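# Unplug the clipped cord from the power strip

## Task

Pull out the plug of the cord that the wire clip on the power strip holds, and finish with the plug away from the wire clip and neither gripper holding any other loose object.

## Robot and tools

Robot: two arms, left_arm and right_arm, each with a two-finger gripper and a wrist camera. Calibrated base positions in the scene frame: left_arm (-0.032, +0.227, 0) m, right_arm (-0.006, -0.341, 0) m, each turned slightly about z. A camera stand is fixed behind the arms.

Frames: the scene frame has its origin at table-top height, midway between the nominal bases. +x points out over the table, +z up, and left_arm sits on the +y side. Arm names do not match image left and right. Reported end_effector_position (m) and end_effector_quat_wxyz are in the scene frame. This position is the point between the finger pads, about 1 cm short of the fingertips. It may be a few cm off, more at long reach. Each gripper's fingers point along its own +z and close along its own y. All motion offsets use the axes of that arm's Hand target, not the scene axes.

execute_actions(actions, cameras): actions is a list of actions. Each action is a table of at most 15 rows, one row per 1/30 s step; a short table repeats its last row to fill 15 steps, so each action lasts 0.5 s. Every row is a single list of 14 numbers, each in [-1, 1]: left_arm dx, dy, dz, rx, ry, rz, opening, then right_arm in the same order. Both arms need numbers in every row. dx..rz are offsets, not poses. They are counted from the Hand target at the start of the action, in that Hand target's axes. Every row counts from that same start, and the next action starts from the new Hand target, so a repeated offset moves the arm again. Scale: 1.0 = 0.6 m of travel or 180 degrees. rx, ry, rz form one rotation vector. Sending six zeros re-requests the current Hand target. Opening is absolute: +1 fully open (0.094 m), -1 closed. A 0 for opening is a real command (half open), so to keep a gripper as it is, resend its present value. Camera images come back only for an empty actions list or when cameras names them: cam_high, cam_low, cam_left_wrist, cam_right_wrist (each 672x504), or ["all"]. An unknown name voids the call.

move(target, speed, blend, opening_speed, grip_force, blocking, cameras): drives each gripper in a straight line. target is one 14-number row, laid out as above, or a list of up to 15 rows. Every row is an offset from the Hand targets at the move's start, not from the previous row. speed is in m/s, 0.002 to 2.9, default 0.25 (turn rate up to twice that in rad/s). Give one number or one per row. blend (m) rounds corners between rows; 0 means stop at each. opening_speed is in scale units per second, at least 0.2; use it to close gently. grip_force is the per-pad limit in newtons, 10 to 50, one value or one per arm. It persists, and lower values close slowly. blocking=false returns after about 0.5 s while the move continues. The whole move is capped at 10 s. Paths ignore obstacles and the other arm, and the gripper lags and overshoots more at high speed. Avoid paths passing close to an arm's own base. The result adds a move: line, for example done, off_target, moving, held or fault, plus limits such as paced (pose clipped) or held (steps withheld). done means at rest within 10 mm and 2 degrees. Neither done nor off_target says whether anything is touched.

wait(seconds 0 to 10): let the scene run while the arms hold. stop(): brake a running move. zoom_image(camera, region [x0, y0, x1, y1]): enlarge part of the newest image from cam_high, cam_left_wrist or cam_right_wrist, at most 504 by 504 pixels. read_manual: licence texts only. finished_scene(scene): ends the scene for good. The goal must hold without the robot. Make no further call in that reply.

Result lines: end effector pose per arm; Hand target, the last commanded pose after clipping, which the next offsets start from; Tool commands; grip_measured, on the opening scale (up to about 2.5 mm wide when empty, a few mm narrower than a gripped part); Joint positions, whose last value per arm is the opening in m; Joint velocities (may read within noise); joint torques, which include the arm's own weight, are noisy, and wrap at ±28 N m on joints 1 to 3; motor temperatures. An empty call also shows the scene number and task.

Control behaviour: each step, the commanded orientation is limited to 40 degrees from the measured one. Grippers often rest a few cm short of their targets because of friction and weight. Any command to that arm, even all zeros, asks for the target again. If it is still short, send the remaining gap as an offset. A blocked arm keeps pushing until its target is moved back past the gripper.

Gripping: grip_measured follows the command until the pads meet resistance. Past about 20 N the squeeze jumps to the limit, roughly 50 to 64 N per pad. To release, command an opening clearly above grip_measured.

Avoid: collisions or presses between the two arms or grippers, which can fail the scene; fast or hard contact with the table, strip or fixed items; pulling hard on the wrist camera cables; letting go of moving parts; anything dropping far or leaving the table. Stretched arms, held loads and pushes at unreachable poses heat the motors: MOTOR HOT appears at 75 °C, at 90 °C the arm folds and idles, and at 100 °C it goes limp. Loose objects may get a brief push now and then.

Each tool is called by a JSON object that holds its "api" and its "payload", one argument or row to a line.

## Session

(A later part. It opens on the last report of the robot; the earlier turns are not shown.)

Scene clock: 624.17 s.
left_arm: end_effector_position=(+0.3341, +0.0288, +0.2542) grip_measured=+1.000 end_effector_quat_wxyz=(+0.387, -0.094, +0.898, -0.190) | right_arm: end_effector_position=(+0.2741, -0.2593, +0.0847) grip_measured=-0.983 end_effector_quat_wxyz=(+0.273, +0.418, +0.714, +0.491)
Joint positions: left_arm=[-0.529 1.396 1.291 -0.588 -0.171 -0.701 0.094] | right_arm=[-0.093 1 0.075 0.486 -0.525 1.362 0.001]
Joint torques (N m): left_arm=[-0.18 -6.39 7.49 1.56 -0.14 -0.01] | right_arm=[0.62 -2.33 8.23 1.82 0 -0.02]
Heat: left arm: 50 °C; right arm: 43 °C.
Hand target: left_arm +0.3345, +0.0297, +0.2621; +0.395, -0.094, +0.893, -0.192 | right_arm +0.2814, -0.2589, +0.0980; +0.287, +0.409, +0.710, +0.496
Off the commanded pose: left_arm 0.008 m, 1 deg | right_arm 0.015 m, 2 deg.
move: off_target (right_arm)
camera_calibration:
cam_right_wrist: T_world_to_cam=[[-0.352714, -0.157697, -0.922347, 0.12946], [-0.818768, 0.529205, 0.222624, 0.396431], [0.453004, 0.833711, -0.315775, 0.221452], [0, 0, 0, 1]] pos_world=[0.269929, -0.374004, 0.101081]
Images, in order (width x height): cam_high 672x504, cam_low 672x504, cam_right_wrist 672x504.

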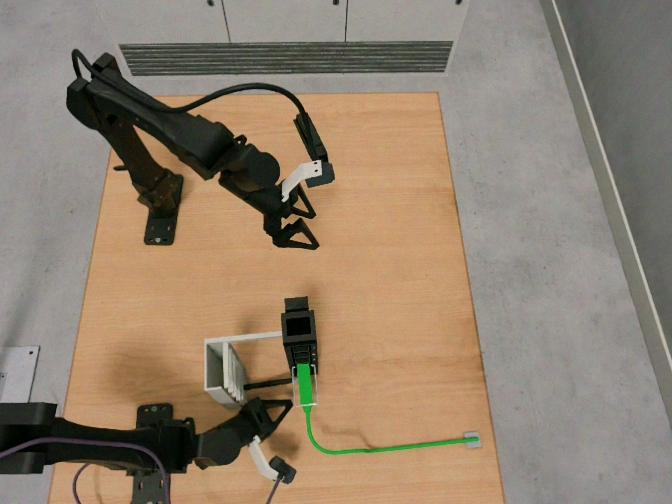

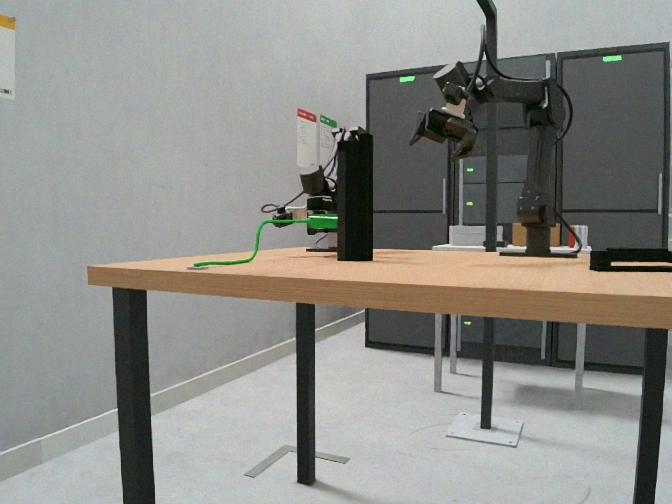

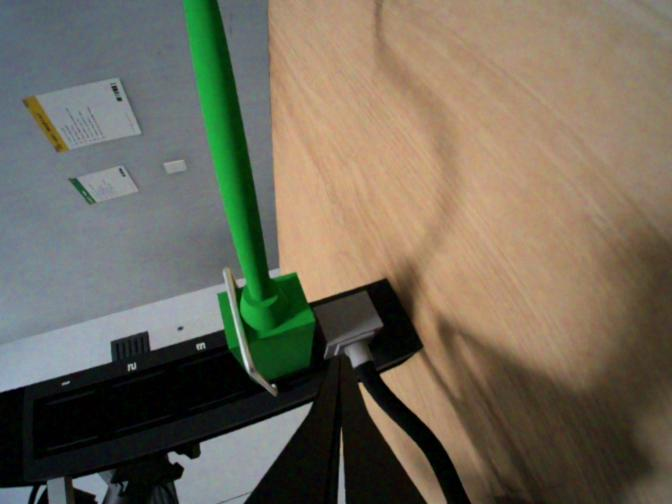

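{"api": "move", "payload": {
  "target": [
    [0, 0, 0, 0, 0, 0, 1, -0.0568, -0.0157, -0.0527, 0, 0, 0, -1],
    [0, 0, 0, 0, 0, 0, 1, -0.039, -0.0237, -0.0748, -0.0276, 0.0795, -0.0251, -1]
  ],
  "speed": 0.08,
  "cameras": ["cam_right_wrist", "cam_high"]
}}

{"api": "zoom_image", "payload": {
  "camera": "cam_right_wrist",
  "region": [200, 240, 460, 440]
}}

{"api": "zoom_image", "payload": {
  "camera": "cam_high",
  "region": [200, 340, 340, 480]
}}

Scene clock: 696.70 s.
left_arm: end_effector_position=(+0.3341, +0.0288, +0.2542) grip_measured=+1.000 end_effector_quat_wxyz=(+0.387, -0.094, +0.898, -0.190) | right_arm: end_effector_position=(+0.2470, -0.2989, +0.0905) grip_measured=-0.983 end_effector_quat_wxyz=(+0.220, +0.319, +0.733, +0.559)
Joint positions: left_arm=[-0.529 1.396 1.291 -0.588 -0.171 -0.701 0.094] | right_arm=[-0.615 1.189 0.221 0.065 -1.209 0.736 0.001]
Joint torques (N m): left_arm=[0.01 -6.39 7.3 1.51 -0.15 0.08] | right_arm=[-0.57 -1.52 7.72 1.06 -0.58 -0.18]
Heat: left arm: 51 °C; right arm: 43 °C.
Hand target: left_arm +0.3345, +0.0297, +0.2621; +0.395, -0.094, +0.893, -0.192 | right_arm +0.2525, -0.3028, +0.1001; +0.233, +0.303, +0.734, +0.562
Off the commanded pose: left_arm 0.008 m, 1 deg | right_arm 0.012 m, 2 deg.
move: off_target (right_arm)
camera_calibration:
cam_right_wrist: T_world_to_cam=[[-0.248191, -0.166618, -0.954274, 0.0934298], [-0.934949, 0.299009, 0.190957, 0.356642], [0.25352, 0.939592, -0.22999, 0.341717], [0, 0, 0, 1]] pos_world=[0.269998, -0.412146, 0.099646]
Images, in order (width x height): cam_high 672x504, cam_right_wrist 672x504.

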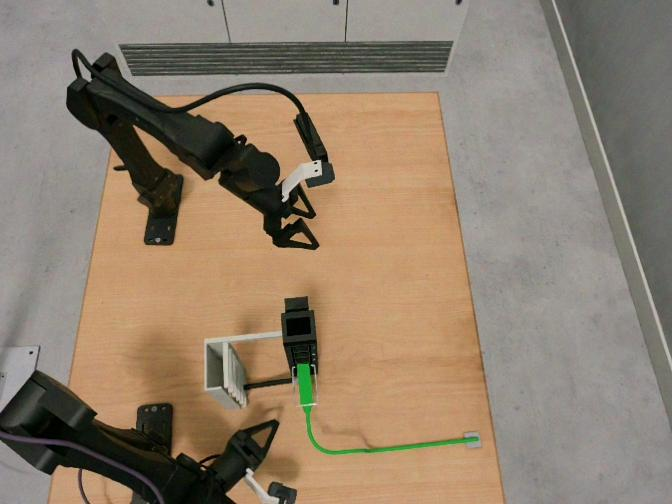

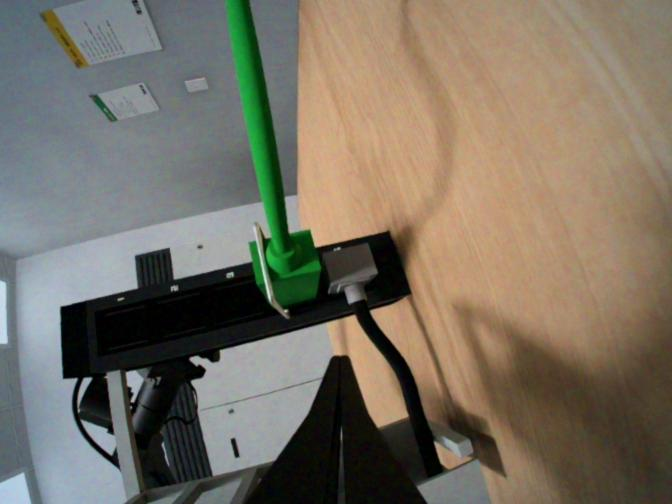

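Scaled by 1.938 from the camera's 672x504 image, which has a finer 960x720 frame.

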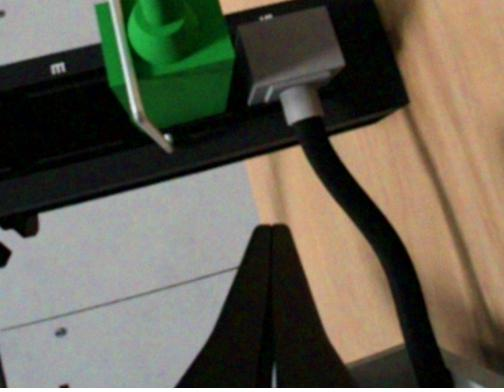

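Scaled by 3.600 from the camera's 672x504 image, which has a finer 960x720 frame.

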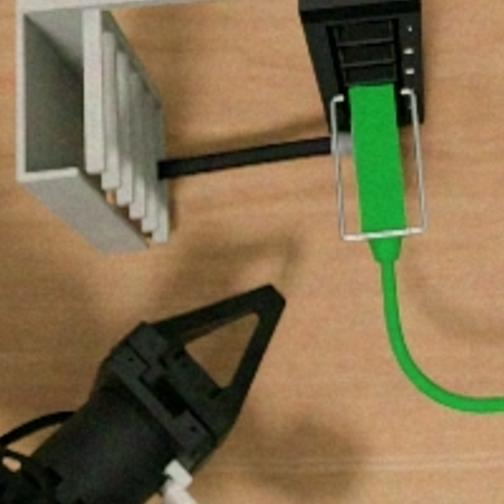

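{"api": "move", "payload": {
  "target": [0, 0, 0, 0, 0, 0, 1, -0.0032, -0.0022, 0.0668, 0, 0, 0, -1],
  "speed": 0.04,
  "cameras": ["cam_right_wrist", "cam_high"]
}}

{"api": "zoom_image", "payload": {
  "camera": "cam_right_wrist",
  "region": [200, 240, 460, 440]
}}

{"api": "zoom_image", "payload": {
  "camera": "cam_high",
  "region": [250, 360, 340, 450]
}}

Scene clock: 727.87 s.
left_arm: end_effector_position=(+0.3341, +0.0288, +0.2542) grip_measured=+1.000 end_effector_quat_wxyz=(+0.387, -0.094, +0.898, -0.190) | right_arm: end_effector_position=(+0.2839, -0.2799, +0.0925) grip_measured=-0.983 end_effector_quat_wxyz=(+0.237, +0.302, +0.732, +0.562)
Joint positions: left_arm=[-0.529 1.396 1.291 -0.588 -0.171 -0.701 0.094] | right_arm=[-0.418 1.361 0.201 0.595 -1.072 1.055 0.001]
Joint torques (N m): left_arm=[-0.17 -6.27 7.3 1.52 -0.14 0.13] | right_arm=[0.55 -2.39 3.66 1.66 -0.2 -0.01]
Heat: left arm: 51 °C; right arm: 43 °C.
Hand target: left_arm +0.3345, +0.0297, +0.2621; +0.395, -0.094, +0.893, -0.192 | right_arm +0.2810, -0.2770, +0.0885; +0.233, +0.303, +0.734, +0.562
Off the commanded pose: left_arm 0.008 m, 1 deg | right_arm 0.006 m, 0 deg.
move: done
camera_calibration:
cam_right_wrist: T_world_to_cam=[[-0.20256, -0.181825, -0.962242, 0.0912162], [-0.944973, 0.294066, 0.143359, 0.390928], [0.256896, 0.938331, -0.231386, 0.313753], [0, 0, 0, 1]] pos_world=[0.307291, -0.392777, 0.104327]
Images, in order (width x height): cam_high 672x504, cam_right_wrist 672x504.

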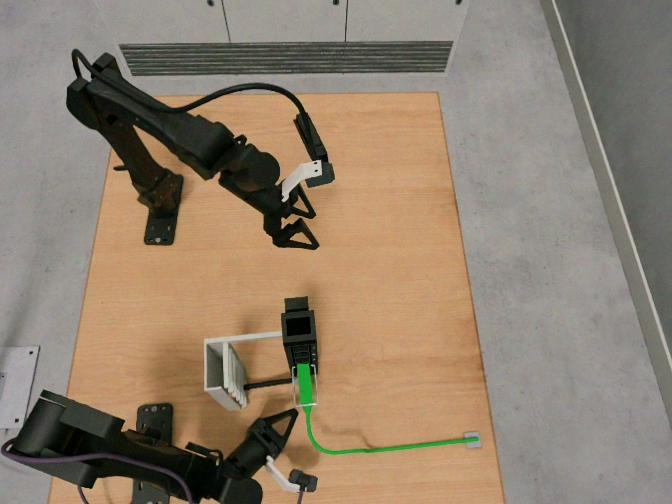

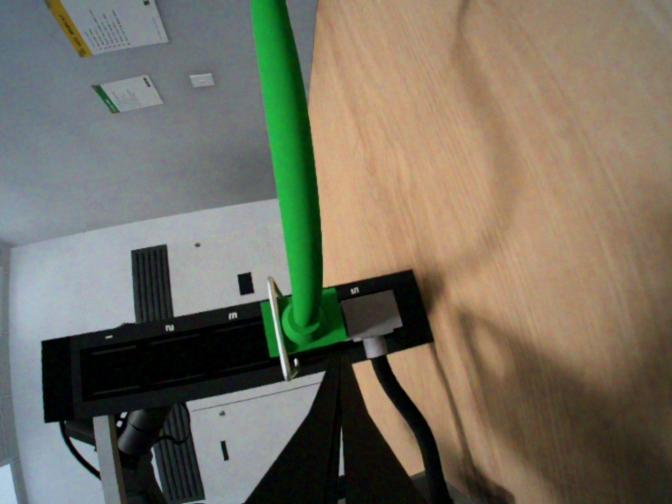

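Scaled by 1.938 from the camera's 672x504 image, which has a finer 960x720 frame.

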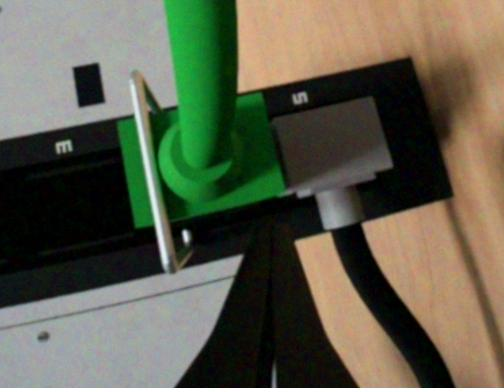

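Scaled by 5.600 from the camera's 672x504 image, which has a finer 960x720 frame.

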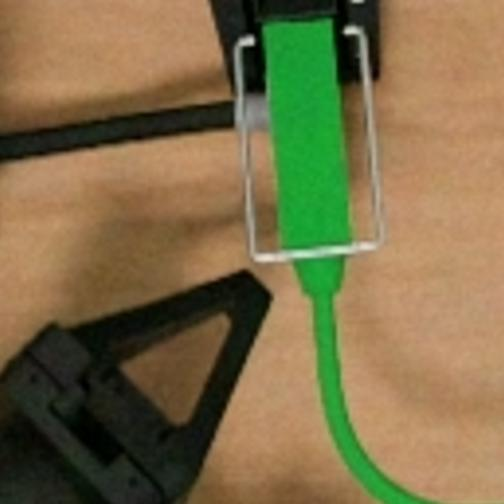

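{"api": "move", "payload": {
  "target": [0, 0, 0, 0, 0, 0, 1, 0.00825, 0.0037, 0.0137, 0, 0, 0, -1],
  "speed": 0.03,
  "cameras": ["cam_right_wrist", "cam_high"]
}}

{"api": "zoom_image", "payload": {
  "camera": "cam_right_wrist",
  "region": [200, 240, 460, 440]
}}

{"api": "zoom_image", "payload": {
  "camera": "cam_high",
  "region": [250, 360, 340, 450]
}}

Scene clock: 765.47 s.
left_arm: end_effector_position=(+0.3341, +0.0288, +0.2542) grip_measured=+1.000 end_effector_quat_wxyz=(+0.387, -0.094, +0.898, -0.190) | right_arm: end_effector_position=(+0.2863, -0.2699, +0.0925) grip_measured=-0.983 end_effector_quat_wxyz=(+0.237, +0.302, +0.733, +0.562)
Joint positions: left_arm=[-0.529 1.396 1.291 -0.588 -0.171 -0.701 0.094] | right_arm=[-0.361 1.37 0.187 0.669 -1.025 1.113 0.001]
Joint torques (N m): left_arm=[-0.08 -6.17 7.15 1.47 -0.17 0.1] | right_arm=[0.53 -2.47 3.63 1.75 -0.12 -0.03]
Heat: left arm: 51 °C; right arm: 41 °C.
Hand target: left_arm +0.3345, +0.0297, +0.2621; +0.395, -0.094, +0.893, -0.192 | right_arm +0.2834, -0.2674, +0.0884; +0.233, +0.303, +0.734, +0.562
Off the commanded pose: left_arm 0.008 m, 1 deg | right_arm 0.005 m, 0 deg.
move: done
camera_calibration:
cam_right_wrist: T_world_to_cam=[[-0.202373, -0.181552, -0.962333, 0.0935217], [-0.945497, 0.292206, 0.143706, 0.389867], [0.255109, 0.938965, -0.230792, 0.304413], [0, 0, 0, 1]] pos_world=[0.309886, -0.382775, 0.104229]
Images, in order (width x height): cam_high 672x504, cam_right_wrist 672x504.

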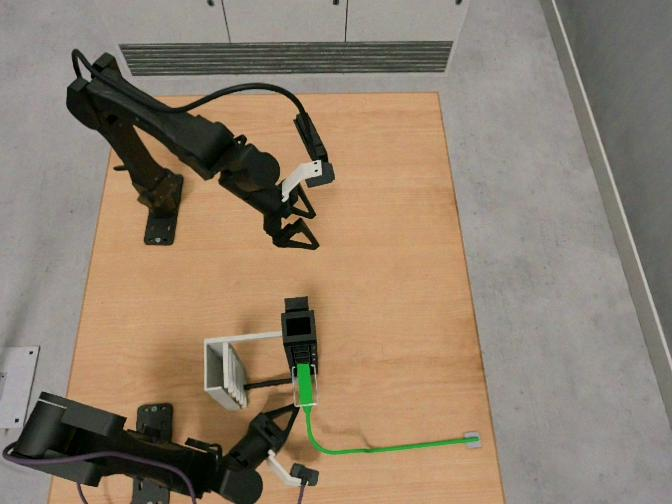

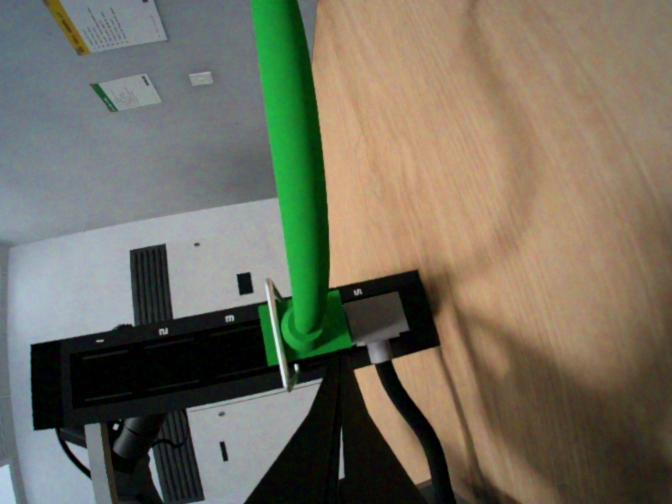

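Scaled by 1.938 from the camera's 672x504 image, which has a finer 960x720 frame.

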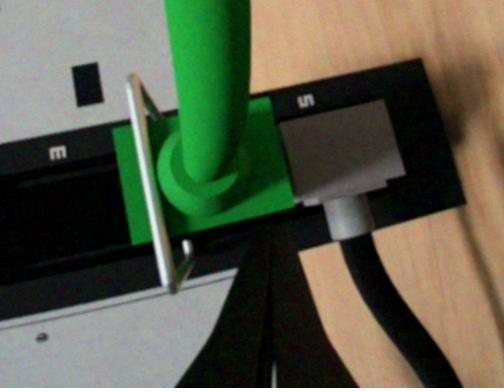

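Scaled by 5.600 from the camera's 672x504 image, which has a finer 960x720 frame.

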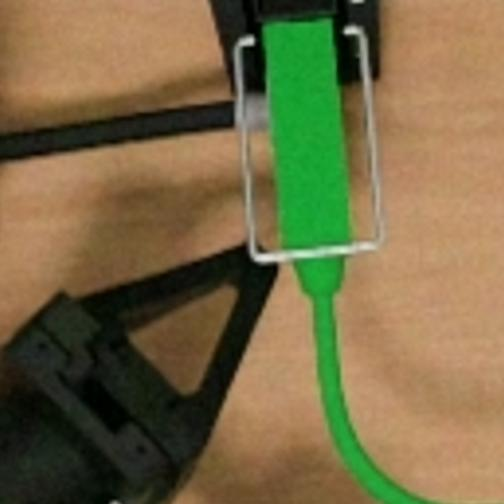

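{"api": "move", "payload": {
  "target": [0, 0, 0, 0, 0, 0, 1, 0.0035, 0.0412, -0.0074, 0, 0, 0, -1],
  "speed": 0.03,
  "cameras": ["cam_right_wrist", "cam_high", "cam_low"]
}}

{"api": "zoom_image", "payload": {
  "camera": "cam_right_wrist",
  "region": [200, 240, 460, 440]
}}

{"api": "zoom_image", "payload": {
  "camera": "cam_high",
  "region": [250, 360, 340, 450]
}}

{"api": "zoom_image", "payload": {
  "camera": "cam_low",
  "region": [270, 190, 350, 250]
}}

Scene clock: 773.70 s.
left_arm: end_effector_position=(+0.3341, +0.0288, +0.2542) grip_measured=+1.000 end_effector_quat_wxyz=(+0.387, -0.094, +0.898, -0.190) | right_arm: end_effector_position=(+0.2747, -0.2636, +0.0992) grip_measured=-0.983 end_effector_quat_wxyz=(+0.215, +0.319, +0.733, +0.560)
Joint positions: left_arm=[-0.529 1.396 1.291 -0.588 -0.171 -0.701 0.094] | right_arm=[-0.345 1.223 0.187 0.483 -1.011 1.132 0.001]
Joint torques (N m): left_arm=[-0.2 -6.42 7.2 1.51 -0.15 0.03] | right_arm=[0.57 -3.84 8.14 1.55 -0.18 -0.03]
Heat: left arm: 51 °C; right arm: 41 °C.
Hand target: left_arm +0.3345, +0.0297, +0.2621; +0.395, -0.094, +0.893, -0.192 | right_arm +0.2834, -0.2644, +0.1133; +0.233, +0.303, +0.734, +0.562
Off the commanded pose: left_arm 0.008 m, 1 deg | right_arm 0.017 m, 3 deg.
move: off_target (right_arm)
camera_calibration:
cam_right_wrist: T_world_to_cam=[[-0.253466, -0.164304, -0.953289, 0.116444], [-0.935944, 0.290701, 0.19875, 0.367625], [0.244466, 0.942601, -0.227462, 0.30649], [0, 0, 0, 1]] pos_world=[0.298665, -0.376634, 0.107655]
Images, in order (width x height): cam_high 672x504, cam_low 672x504, cam_right_wrist 672x504.

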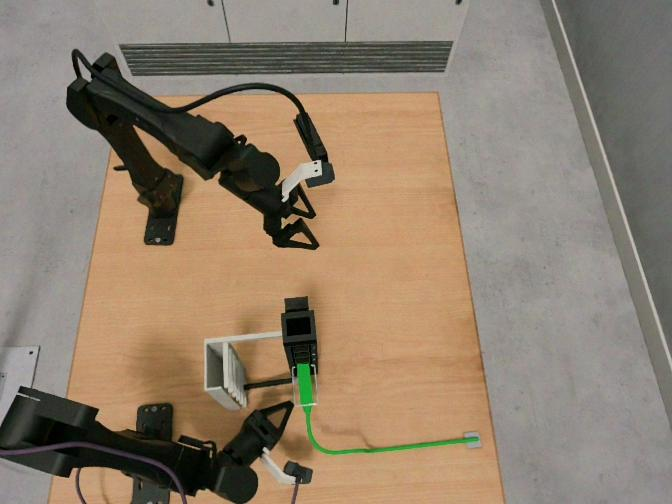

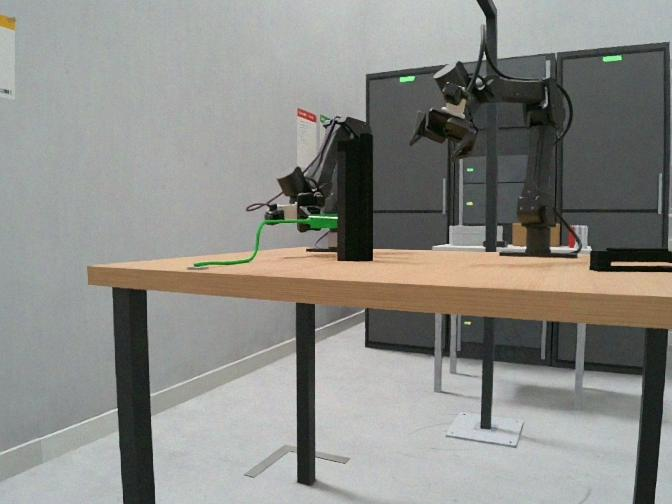

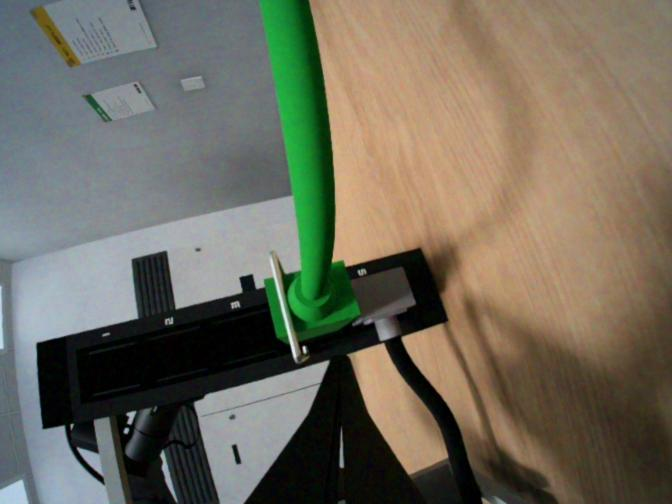

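Scaled by 1.938 from the camera's 672x504 image, which has a finer 960x720 frame.

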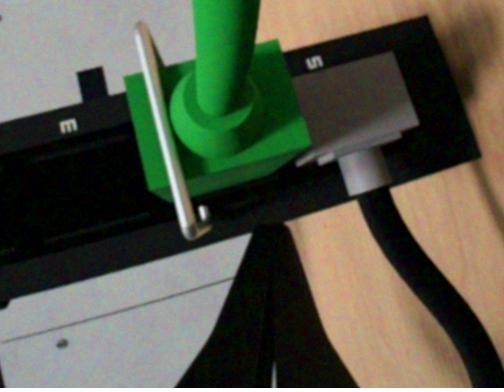

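Scaled by 5.600 from the camera's 672x504 image, which has a finer 960x720 frame.

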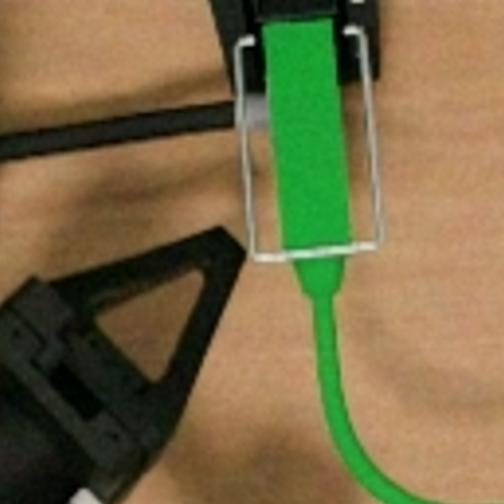

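Scaled by 6.300 from the camera's 672x504 image, which has a finer 960x720 frame.

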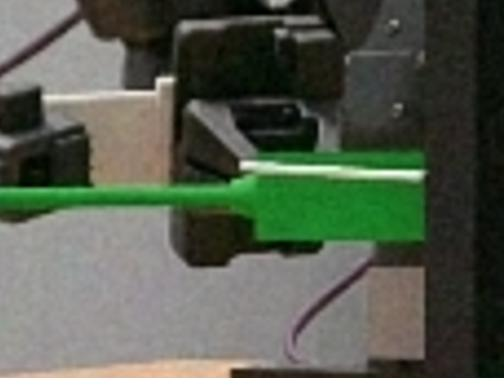

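{"api": "move", "payload": {
  "target": [
    [0, 0, 0, 0, 0, 0, 1, 0, -0.0137, -0.094, 0, 0, 0, -1],
    [0, 0, 0, 0, 0, 0, 1, -0.032, 0.1492, -0.1303, 0.18, -0.047, 0.13, -1],
    [0, 0, 0, 0, 0, 0, 1, -0.0085, 0.1383, -0.0418, 0.3593, -0.0939, 0.2598, -0.85]
  ],
  "speed": [0.08, 0.15, 0.15],
  "blend": [0.0, 0.02, 0.0],
  "cameras": ["cam_right_wrist", "cam_high", "cam_low"]
}}

{"api": "zoom_image", "payload": {
  "camera": "cam_right_wrist",
  "region": [220, 200, 480, 400]
}}

{"api": "zoom_image", "payload": {
  "camera": "cam_high",
  "region": [230, 340, 350, 460]
}}

Scene clock: 816.53 s.
left_arm: end_effector_position=(+0.3341, +0.0288, +0.2542) grip_measured=+1.000 end_effector_quat_wxyz=(+0.387, -0.094, +0.898, -0.190) | right_arm: end_effector_position=(+0.2818, -0.2695, +0.1952) grip_measured=-0.853 end_effector_quat_wxyz=(-0.097, +0.699, +0.702, +0.096)
Joint positions: left_arm=[-0.529 1.396 1.291 -0.588 -0.171 -0.701 0.094] | right_arm=[0.017 1.657 1.646 -1.541 -0.273 1.644 0.007]
Joint torques (N m): left_arm=[0.14 -6.41 7.12 1.48 -0.18 0.09] | right_arm=[0.5 -5.83 8.4 0.16 0 0.1]
Heat: left arm: 51 °C; right arm: 43 °C.
Hand target: left_arm +0.3345, +0.0297, +0.2621; +0.395, -0.094, +0.893, -0.192 | right_arm +0.2850, -0.2698, +0.2000; -0.091, +0.701, +0.701, +0.092
Off the commanded pose: left_arm 0.008 m, 1 deg | right_arm 0.006 m, 1 deg.
joint sent to its limit (right arm) — joint 4 (wrist pitch), lower limit. The joint targets still meet the commanded pose.
move: done
camera_calibration:
cam_right_wrist: T_world_to_cam=[[-0.999664, 0.0117309, 0.0231072, 0.27598], [0.024606, 0.709428, 0.704348, 0.10037], [-0.00813028, 0.70468, -0.709479, 0.433369], [0, 0, 0, 1]] pos_world=[0.276941, -0.379829, 0.230393]
Images, in order (width x height): cam_high 672x504, cam_low 672x504, cam_right_wrist 672x504.

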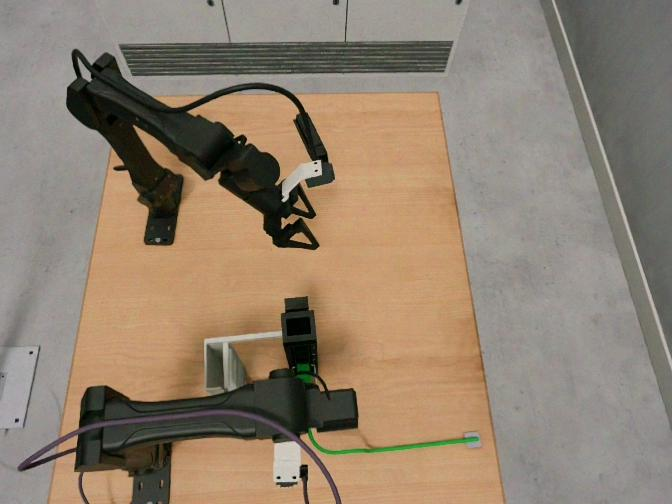

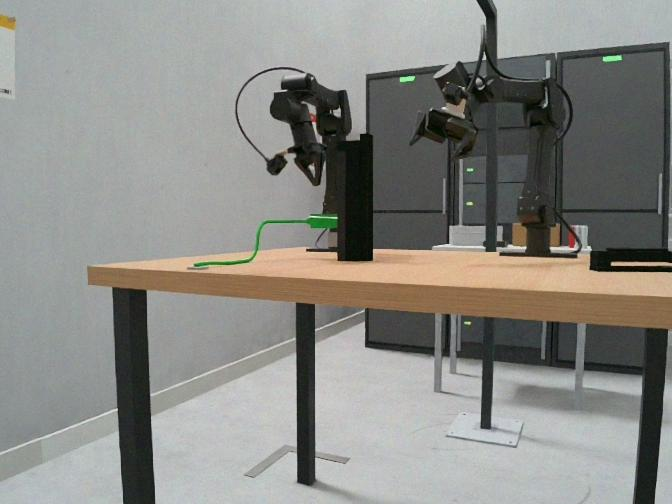

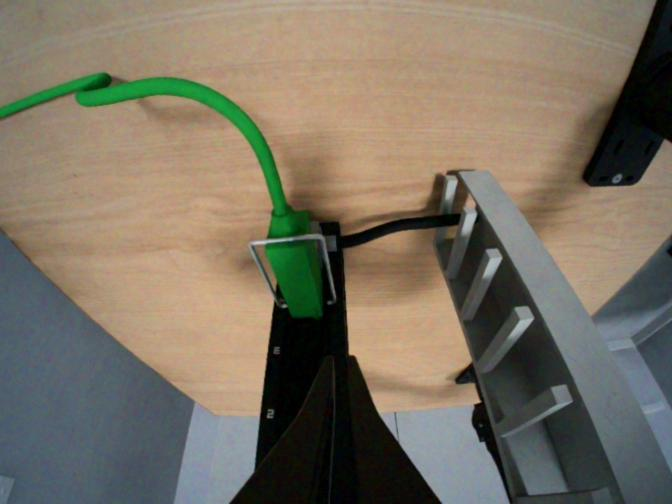

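Scaled by 1.938 from the camera's 672x504 image, which has a finer 960x720 frame.

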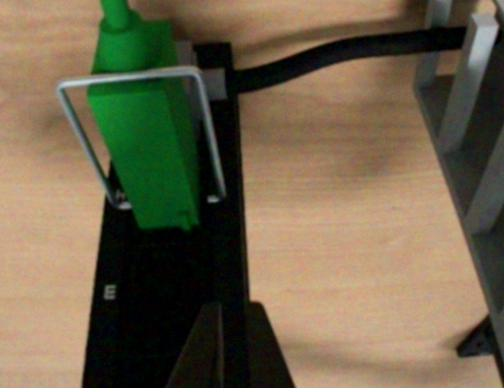

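Scaled by 4.200 from the camera's 672x504 image, which has a finer 960x720 frame.

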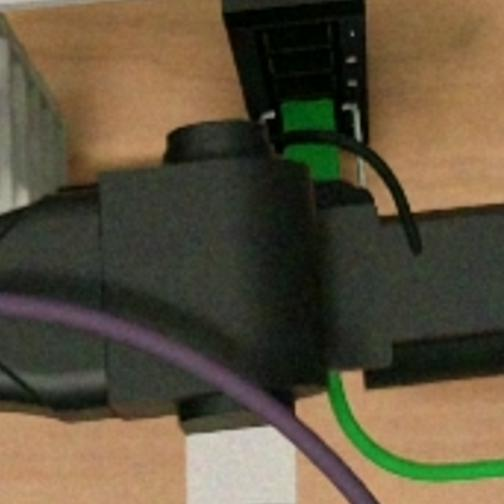

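{"api": "move", "payload": {
  "target": [0, 0, 0, 0, 0, 0, 1, 0.0087, 0.0887, 0.0803, 0, 0, 0, -0.85],
  "speed": 0.1,
  "cameras": ["cam_right_wrist", "cam_high", "cam_low"]
}}

{"api": "zoom_image", "payload": {
  "camera": "cam_right_wrist",
  "region": [240, 200, 460, 400]
}}

{"api": "zoom_image", "payload": {
  "camera": "cam_low",
  "region": [260, 170, 360, 250]
}}

Scene clock: 851.03 s.
left_arm: end_effector_position=(+0.3341, +0.0288, +0.2542) grip_measured=+1.000 end_effector_quat_wxyz=(+0.387, -0.094, +0.898, -0.190) | right_arm: end_effector_position=(+0.3305, -0.2534, +0.1512) grip_measured=-0.853 end_effector_quat_wxyz=(-0.103, +0.700, +0.701, +0.088)
Joint positions: left_arm=[-0.529 1.396 1.291 -0.588 -0.171 -0.701 0.094] | right_arm=[0.054 1.844 1.692 -1.41 -0.272 1.682 0.007]
Joint torques (N m): left_arm=[-0.02 -6.43 7.3 1.5 -0.17 0.08] | right_arm=[0.58 -7.53 8.36 0.32 0.03 0.13]
Motor temperatures (°C): left_arm=[25 29 52 36 27 27 24] | right_arm=[25 28 42 37 26 23 26]
Heat: left arm: 52 °C; right arm: 42 °C.
Hand target: left_arm +0.3345, +0.0297, +0.2621; +0.395, -0.094, +0.893, -0.192 | right_arm +0.3382, -0.2523, +0.1550; -0.091, +0.701, +0.702, +0.092
Off the commanded pose: left_arm 0.008 m, 1 deg | right_arm 0.009 m, 1 deg.
move: done
camera_calibration:
cam_right_wrist: T_world_to_cam=[[-0.999033, 0.0112183, 0.0425049, 0.322133], [0.0378522, 0.711198, 0.701972, 0.115189], [-0.0223545, 0.702902, -0.710935, 0.395643], [0, 0, 0, 1]] pos_world=[0.326305, -0.363634, 0.186725]
Images, in order (width x height): cam_high 672x504, cam_low 672x504, cam_right_wrist 672x504.

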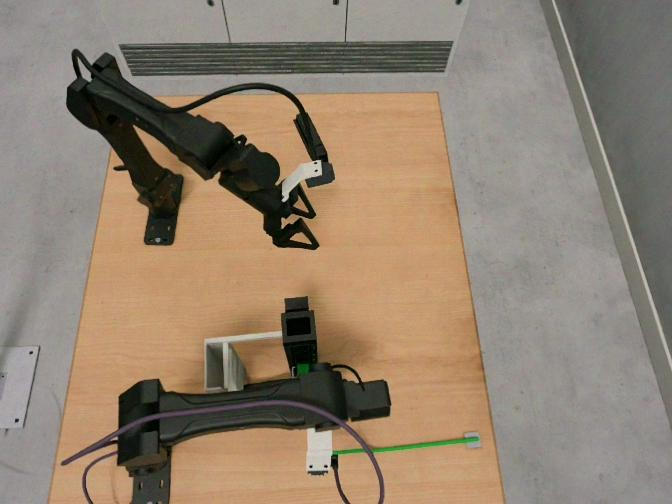

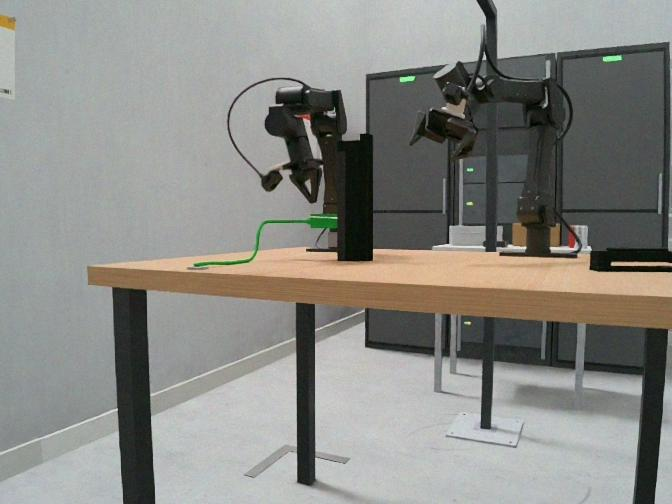

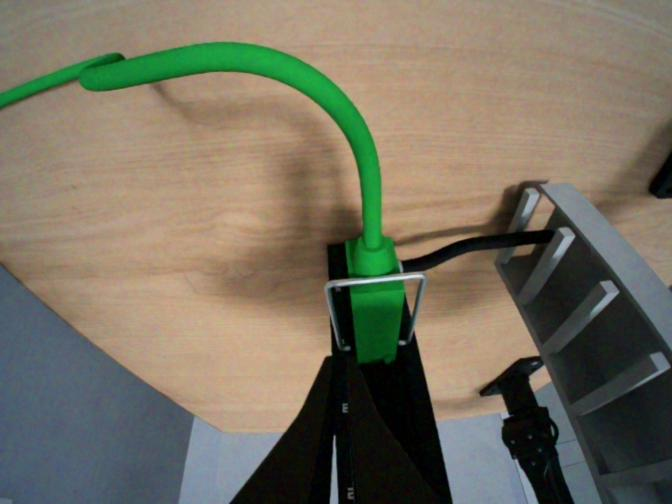

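Scaled by 2.291 from the camera's 672x504 image, which has a finer 960x720 frame.

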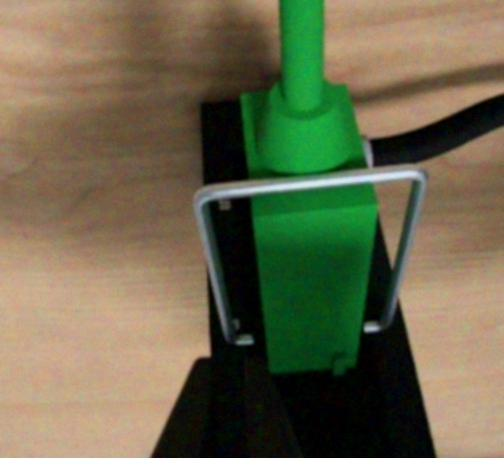

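Scaled by 5.040 from the camera's 672x504 image, which has a finer 960x720 frame.

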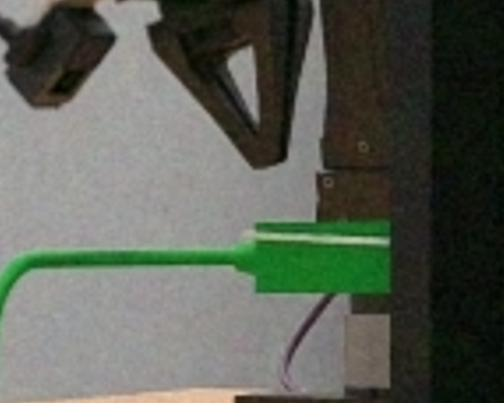

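{"api": "zoom_image", "payload": {
  "camera": "cam_right_wrist",
  "region": [300, 330, 380, 400]
}}

{"api": "zoom_image", "payload": {
  "camera": "cam_high",
  "region": [260, 340, 360, 440]
}}

Scaled by 6.300 from the camera's 672x504 image, which has a finer 960x720 frame.

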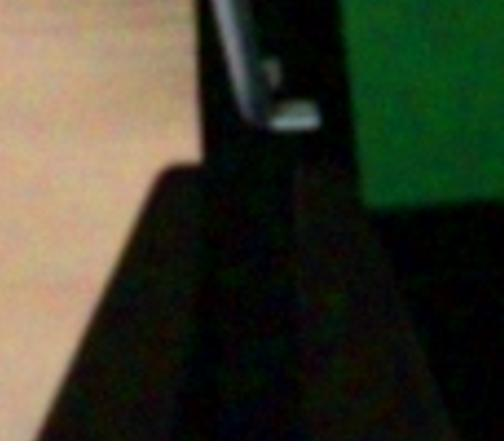

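Scaled by 5.040 from the camera's 672x504 image, which has a finer 960x720 frame.

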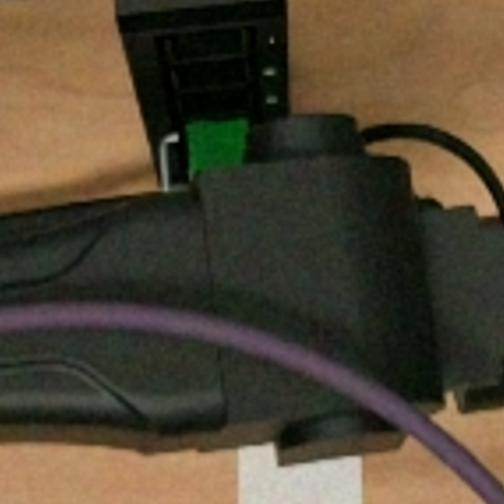

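{"api": "move", "payload": {
  "target": [0, 0, 0, 0, 0, 0, 1, -0.0065, 0.0063, 0.046, 0, 0, 0, -0.85],
  "speed": 0.05,
  "cameras": ["cam_right_wrist", "cam_low"]
}}

{"api": "zoom_image", "payload": {
  "camera": "cam_right_wrist",
  "region": [280, 270, 440, 410]
}}

{"api": "zoom_image", "payload": {
  "camera": "cam_low",
  "region": [260, 170, 360, 250]
}}

Scene clock: 886.20 s.
left_arm: end_effector_position=(+0.3341, +0.0288, +0.2542) grip_measured=+1.000 end_effector_quat_wxyz=(+0.387, -0.094, +0.898, -0.190) | right_arm: end_effector_position=(+0.3448, -0.2494, +0.1365) grip_measured=-0.853 end_effector_quat_wxyz=(-0.088, +0.698, +0.703, +0.107)
Joint positions: left_arm=[-0.529 1.396 1.291 -0.588 -0.171 -0.701 0.094] | right_arm=[0.061 1.852 1.642 -1.302 -0.271 1.69 0.007]
Joint torques (N m): left_arm=[-0.13 -6.34 7.27 1.5 -0.18 0.07] | right_arm=[0.59 -7.46 4.7 0.47 0.02 0.08]
Heat: left arm: 52 °C; right arm: 41 °C.
Hand target: left_arm +0.3345, +0.0297, +0.2621; +0.395, -0.094, +0.893, -0.192 | right_arm +0.3422, -0.2491, +0.1273; -0.091, +0.701, +0.702, +0.092
Off the commanded pose: left_arm 0.008 m, 1 deg | right_arm 0.010 m, 2 deg.
move: done
camera_calibration:
cam_right_wrist: T_world_to_cam=[[-0.999914, 0.0123191, -0.00443541, 0.344056], [0.00558456, 0.707665, 0.706526, 0.131751], [0.0118426, 0.70644, -0.707674, 0.371368], [0, 0, 0, 1]] pos_world=[0.338893, -0.359823, 0.171248]
Images, in order (width x height): cam_low 672x504, cam_right_wrist 672x504.

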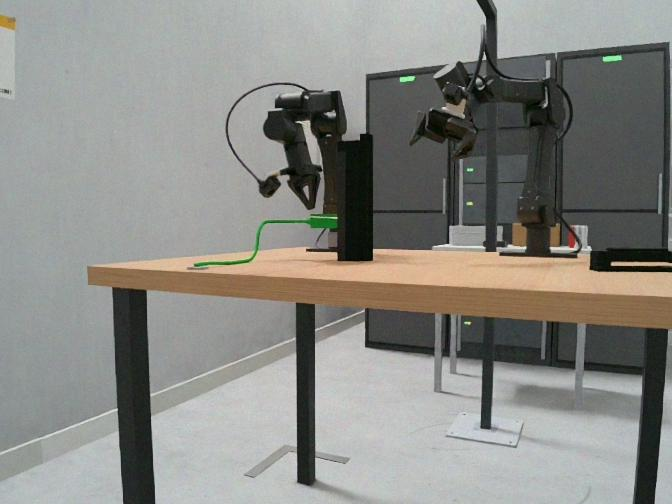

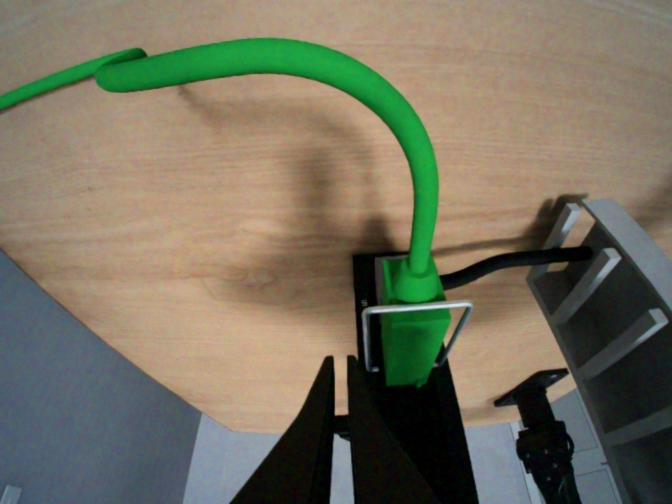

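Scaled by 3.150 from the camera's 672x504 image, which has a finer 960x720 frame.

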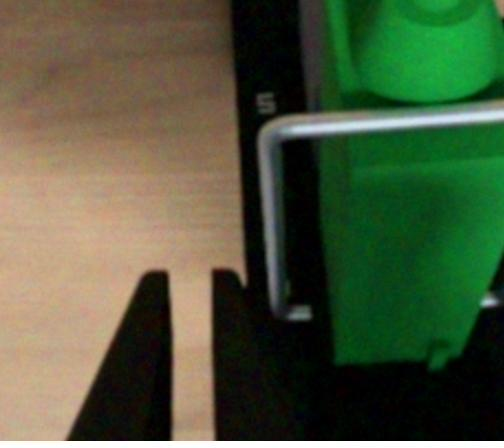

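Scaled by 5.040 from the camera's 672x504 image, which has a finer 960x720 frame.

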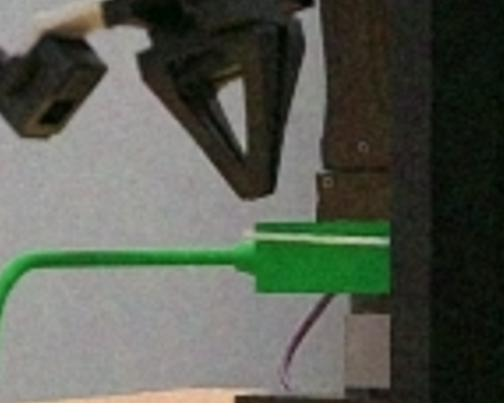

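{"api": "move", "payload": {
  "target": [0, 0, 0, 0, 0, 0, 1, -0.0037, -0.0145, 0.0082, 0, 0, 0, -0.85],
  "speed": 0.05,
  "cameras": ["cam_right_wrist", "cam_low"]
}}

{"api": "zoom_image", "payload": {
  "camera": "cam_right_wrist",
  "region": [280, 270, 440, 410]
}}

{"api": "zoom_image", "payload": {
  "camera": "cam_low",
  "region": [260, 170, 360, 250]
}}

Scene clock: 897.40 s.
left_arm: end_effector_position=(+0.3341, +0.0288, +0.2542) grip_measured=+1.000 end_effector_quat_wxyz=(+0.387, -0.094, +0.898, -0.190) | right_arm: end_effector_position=(+0.3355, -0.2505, +0.1200) grip_measured=-0.853 end_effector_quat_wxyz=(-0.100, +0.700, +0.701, +0.092)
Joint positions: left_arm=[-0.529 1.396 1.291 -0.588 -0.171 -0.701 0.094] | right_arm=[0.061 1.852 1.579 -1.277 -0.271 1.691 0.007]
Joint torques (N m): left_arm=[0.21 -6.17 7.19 1.48 -0.14 0.05] | right_arm=[0.68 -10.13 4.56 0.4 0.02 0.09]
Heat: left arm: 52 °C; right arm: 41 °C.
Hand target: left_arm +0.3345, +0.0297, +0.2621; +0.395, -0.094, +0.893, -0.192 | right_arm +0.3334, -0.2499, +0.1219; -0.091, +0.701, +0.701, +0.092
Off the commanded pose: left_arm 0.008 m, 1 deg | right_arm 0.003 m, 1 deg.
move: done
camera_calibration:
cam_right_wrist: T_world_to_cam=[[-0.999351, 0.0131923, 0.0335252, 0.330156], [0.0329542, 0.71079, 0.702632, 0.136235], [-0.01456, 0.703281, -0.710763, 0.369041], [0, 0, 0, 1]] pos_world=[0.330825, -0.36073, 0.155509]
Images, in order (width x height): cam_low 672x504, cam_right_wrist 672x504.

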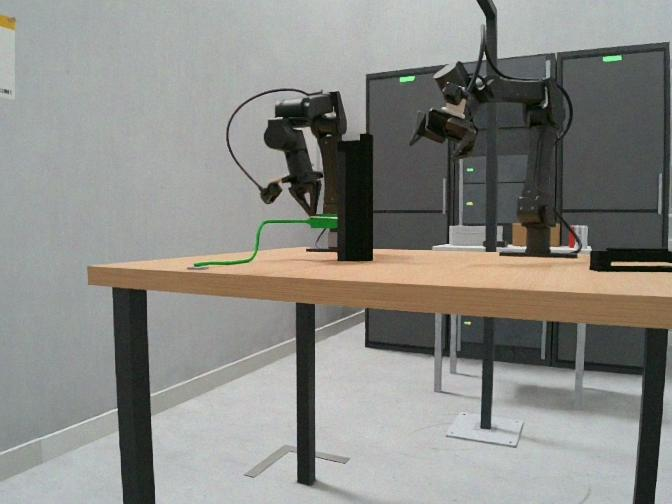

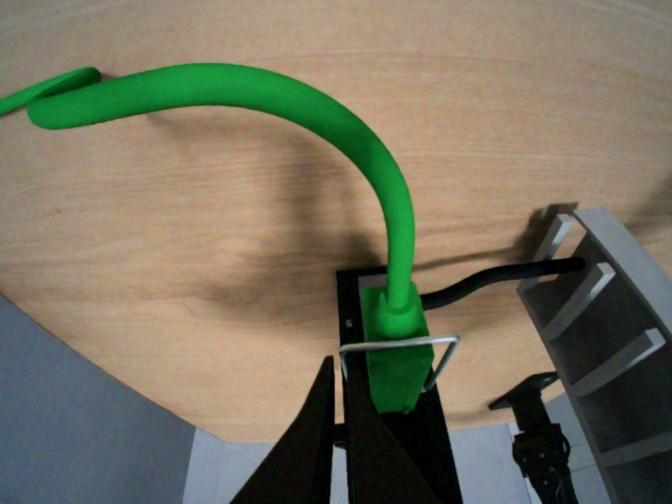

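Scaled by 3.150 from the camera's 672x504 image, which has a finer 960x720 frame.

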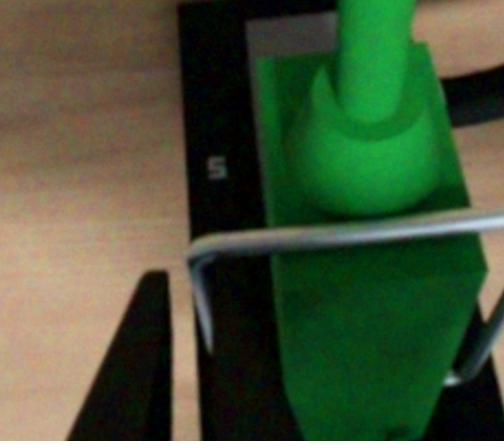

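Scaled by 5.040 from the camera's 672x504 image, which has a finer 960x720 frame.

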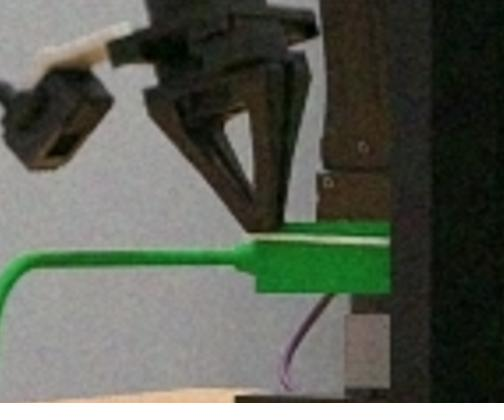

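{"api": "move", "payload": {
  "target": [0, 0, 0, 0, 0, 0, 1, -0.004, -0.0017, 0.0178, 0, 0, 0, -0.85],
  "speed": 0.03,
  "cameras": ["cam_right_wrist", "cam_low"]
}}

{"api": "zoom_image", "payload": {
  "camera": "cam_right_wrist",
  "region": [280, 270, 440, 410]
}}

{"api": "zoom_image", "payload": {
  "camera": "cam_low",
  "region": [260, 170, 360, 250]
}}

Scene clock: 907.77 s.
left_arm: end_effector_position=(+0.3341, +0.0288, +0.2542) grip_measured=+1.000 end_effector_quat_wxyz=(+0.387, -0.094, +0.898, -0.190) | right_arm: end_effector_position=(+0.3342, -0.2488, +0.1089) grip_measured=-0.853 end_effector_quat_wxyz=(-0.101, +0.699, +0.702, +0.091)
Joint positions: left_arm=[-0.529 1.396 1.291 -0.588 -0.171 -0.701 0.094] | right_arm=[0.066 1.852 1.535 -1.233 -0.271 1.693 0.007]
Joint torques (N m): left_arm=[-0.27 -6.3 7.27 1.51 -0.16 0.02] | right_arm=[0.43 -10.24 4.48 0.42 0.01 0.15]
Motor temperatures (°C): left_arm=[25 29 52 36 27 27 24] | right_arm=[25 34 40 34 26 23 25]
Heat: left arm: 52 °C; right arm: 40 °C.
Hand target: left_arm +0.3345, +0.0297, +0.2621; +0.395, -0.094, +0.893, -0.192 | right_arm +0.3324, -0.2495, +0.1110; -0.091, +0.701, +0.701, +0.092
Off the commanded pose: left_arm 0.008 m, 1 deg | right_arm 0.003 m, 1 deg.
move: done
camera_calibration:
cam_right_wrist: T_world_to_cam=[[-0.999347, 0.00961742, 0.0348182, 0.328226], [0.0313173, 0.711028, 0.702466, 0.143506], [-0.0180008, 0.703098, -0.710865, 0.361036], [0, 0, 0, 1]] pos_world=[0.330016, -0.359037, 0.144411]
Images, in order (width x height): cam_low 672x504, cam_right_wrist 672x504.

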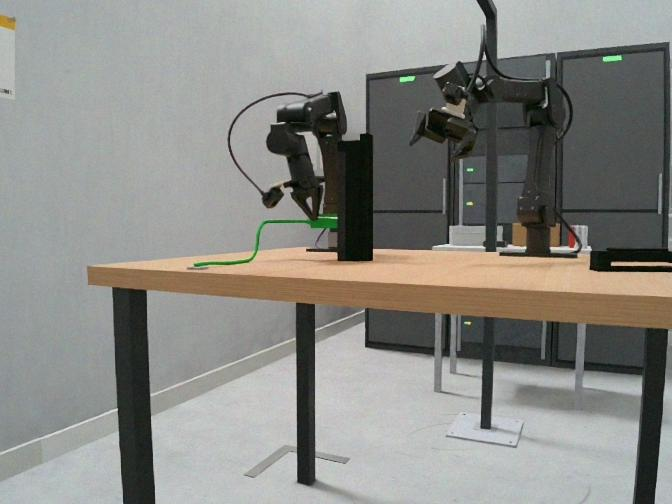

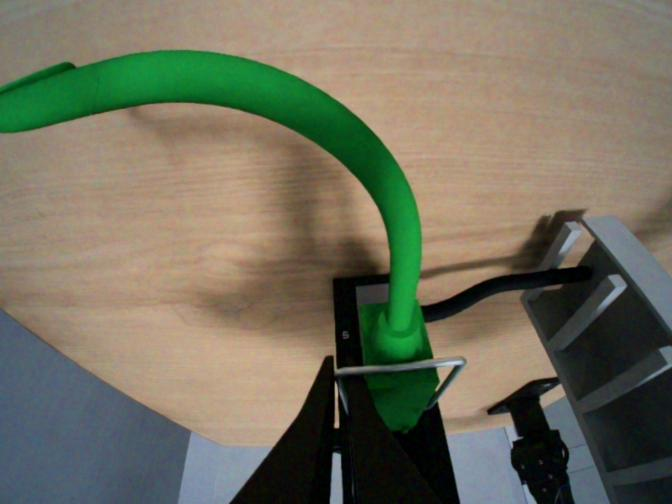

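Scaled by 3.150 from the camera's 672x504 image, which has a finer 960x720 frame.

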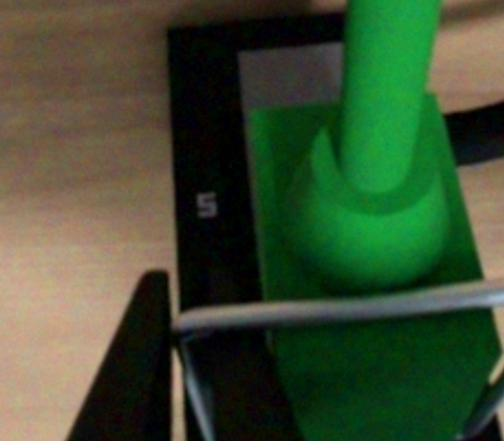

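Scaled by 5.040 from the camera's 672x504 image, which has a finer 960x720 frame.

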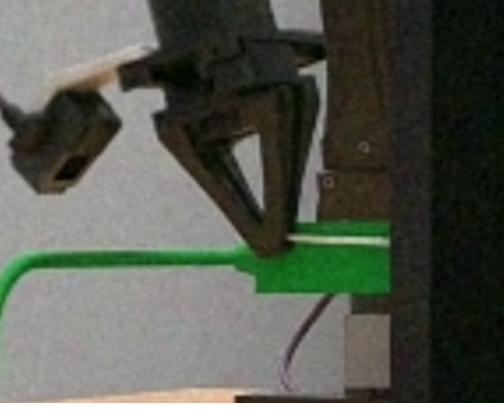

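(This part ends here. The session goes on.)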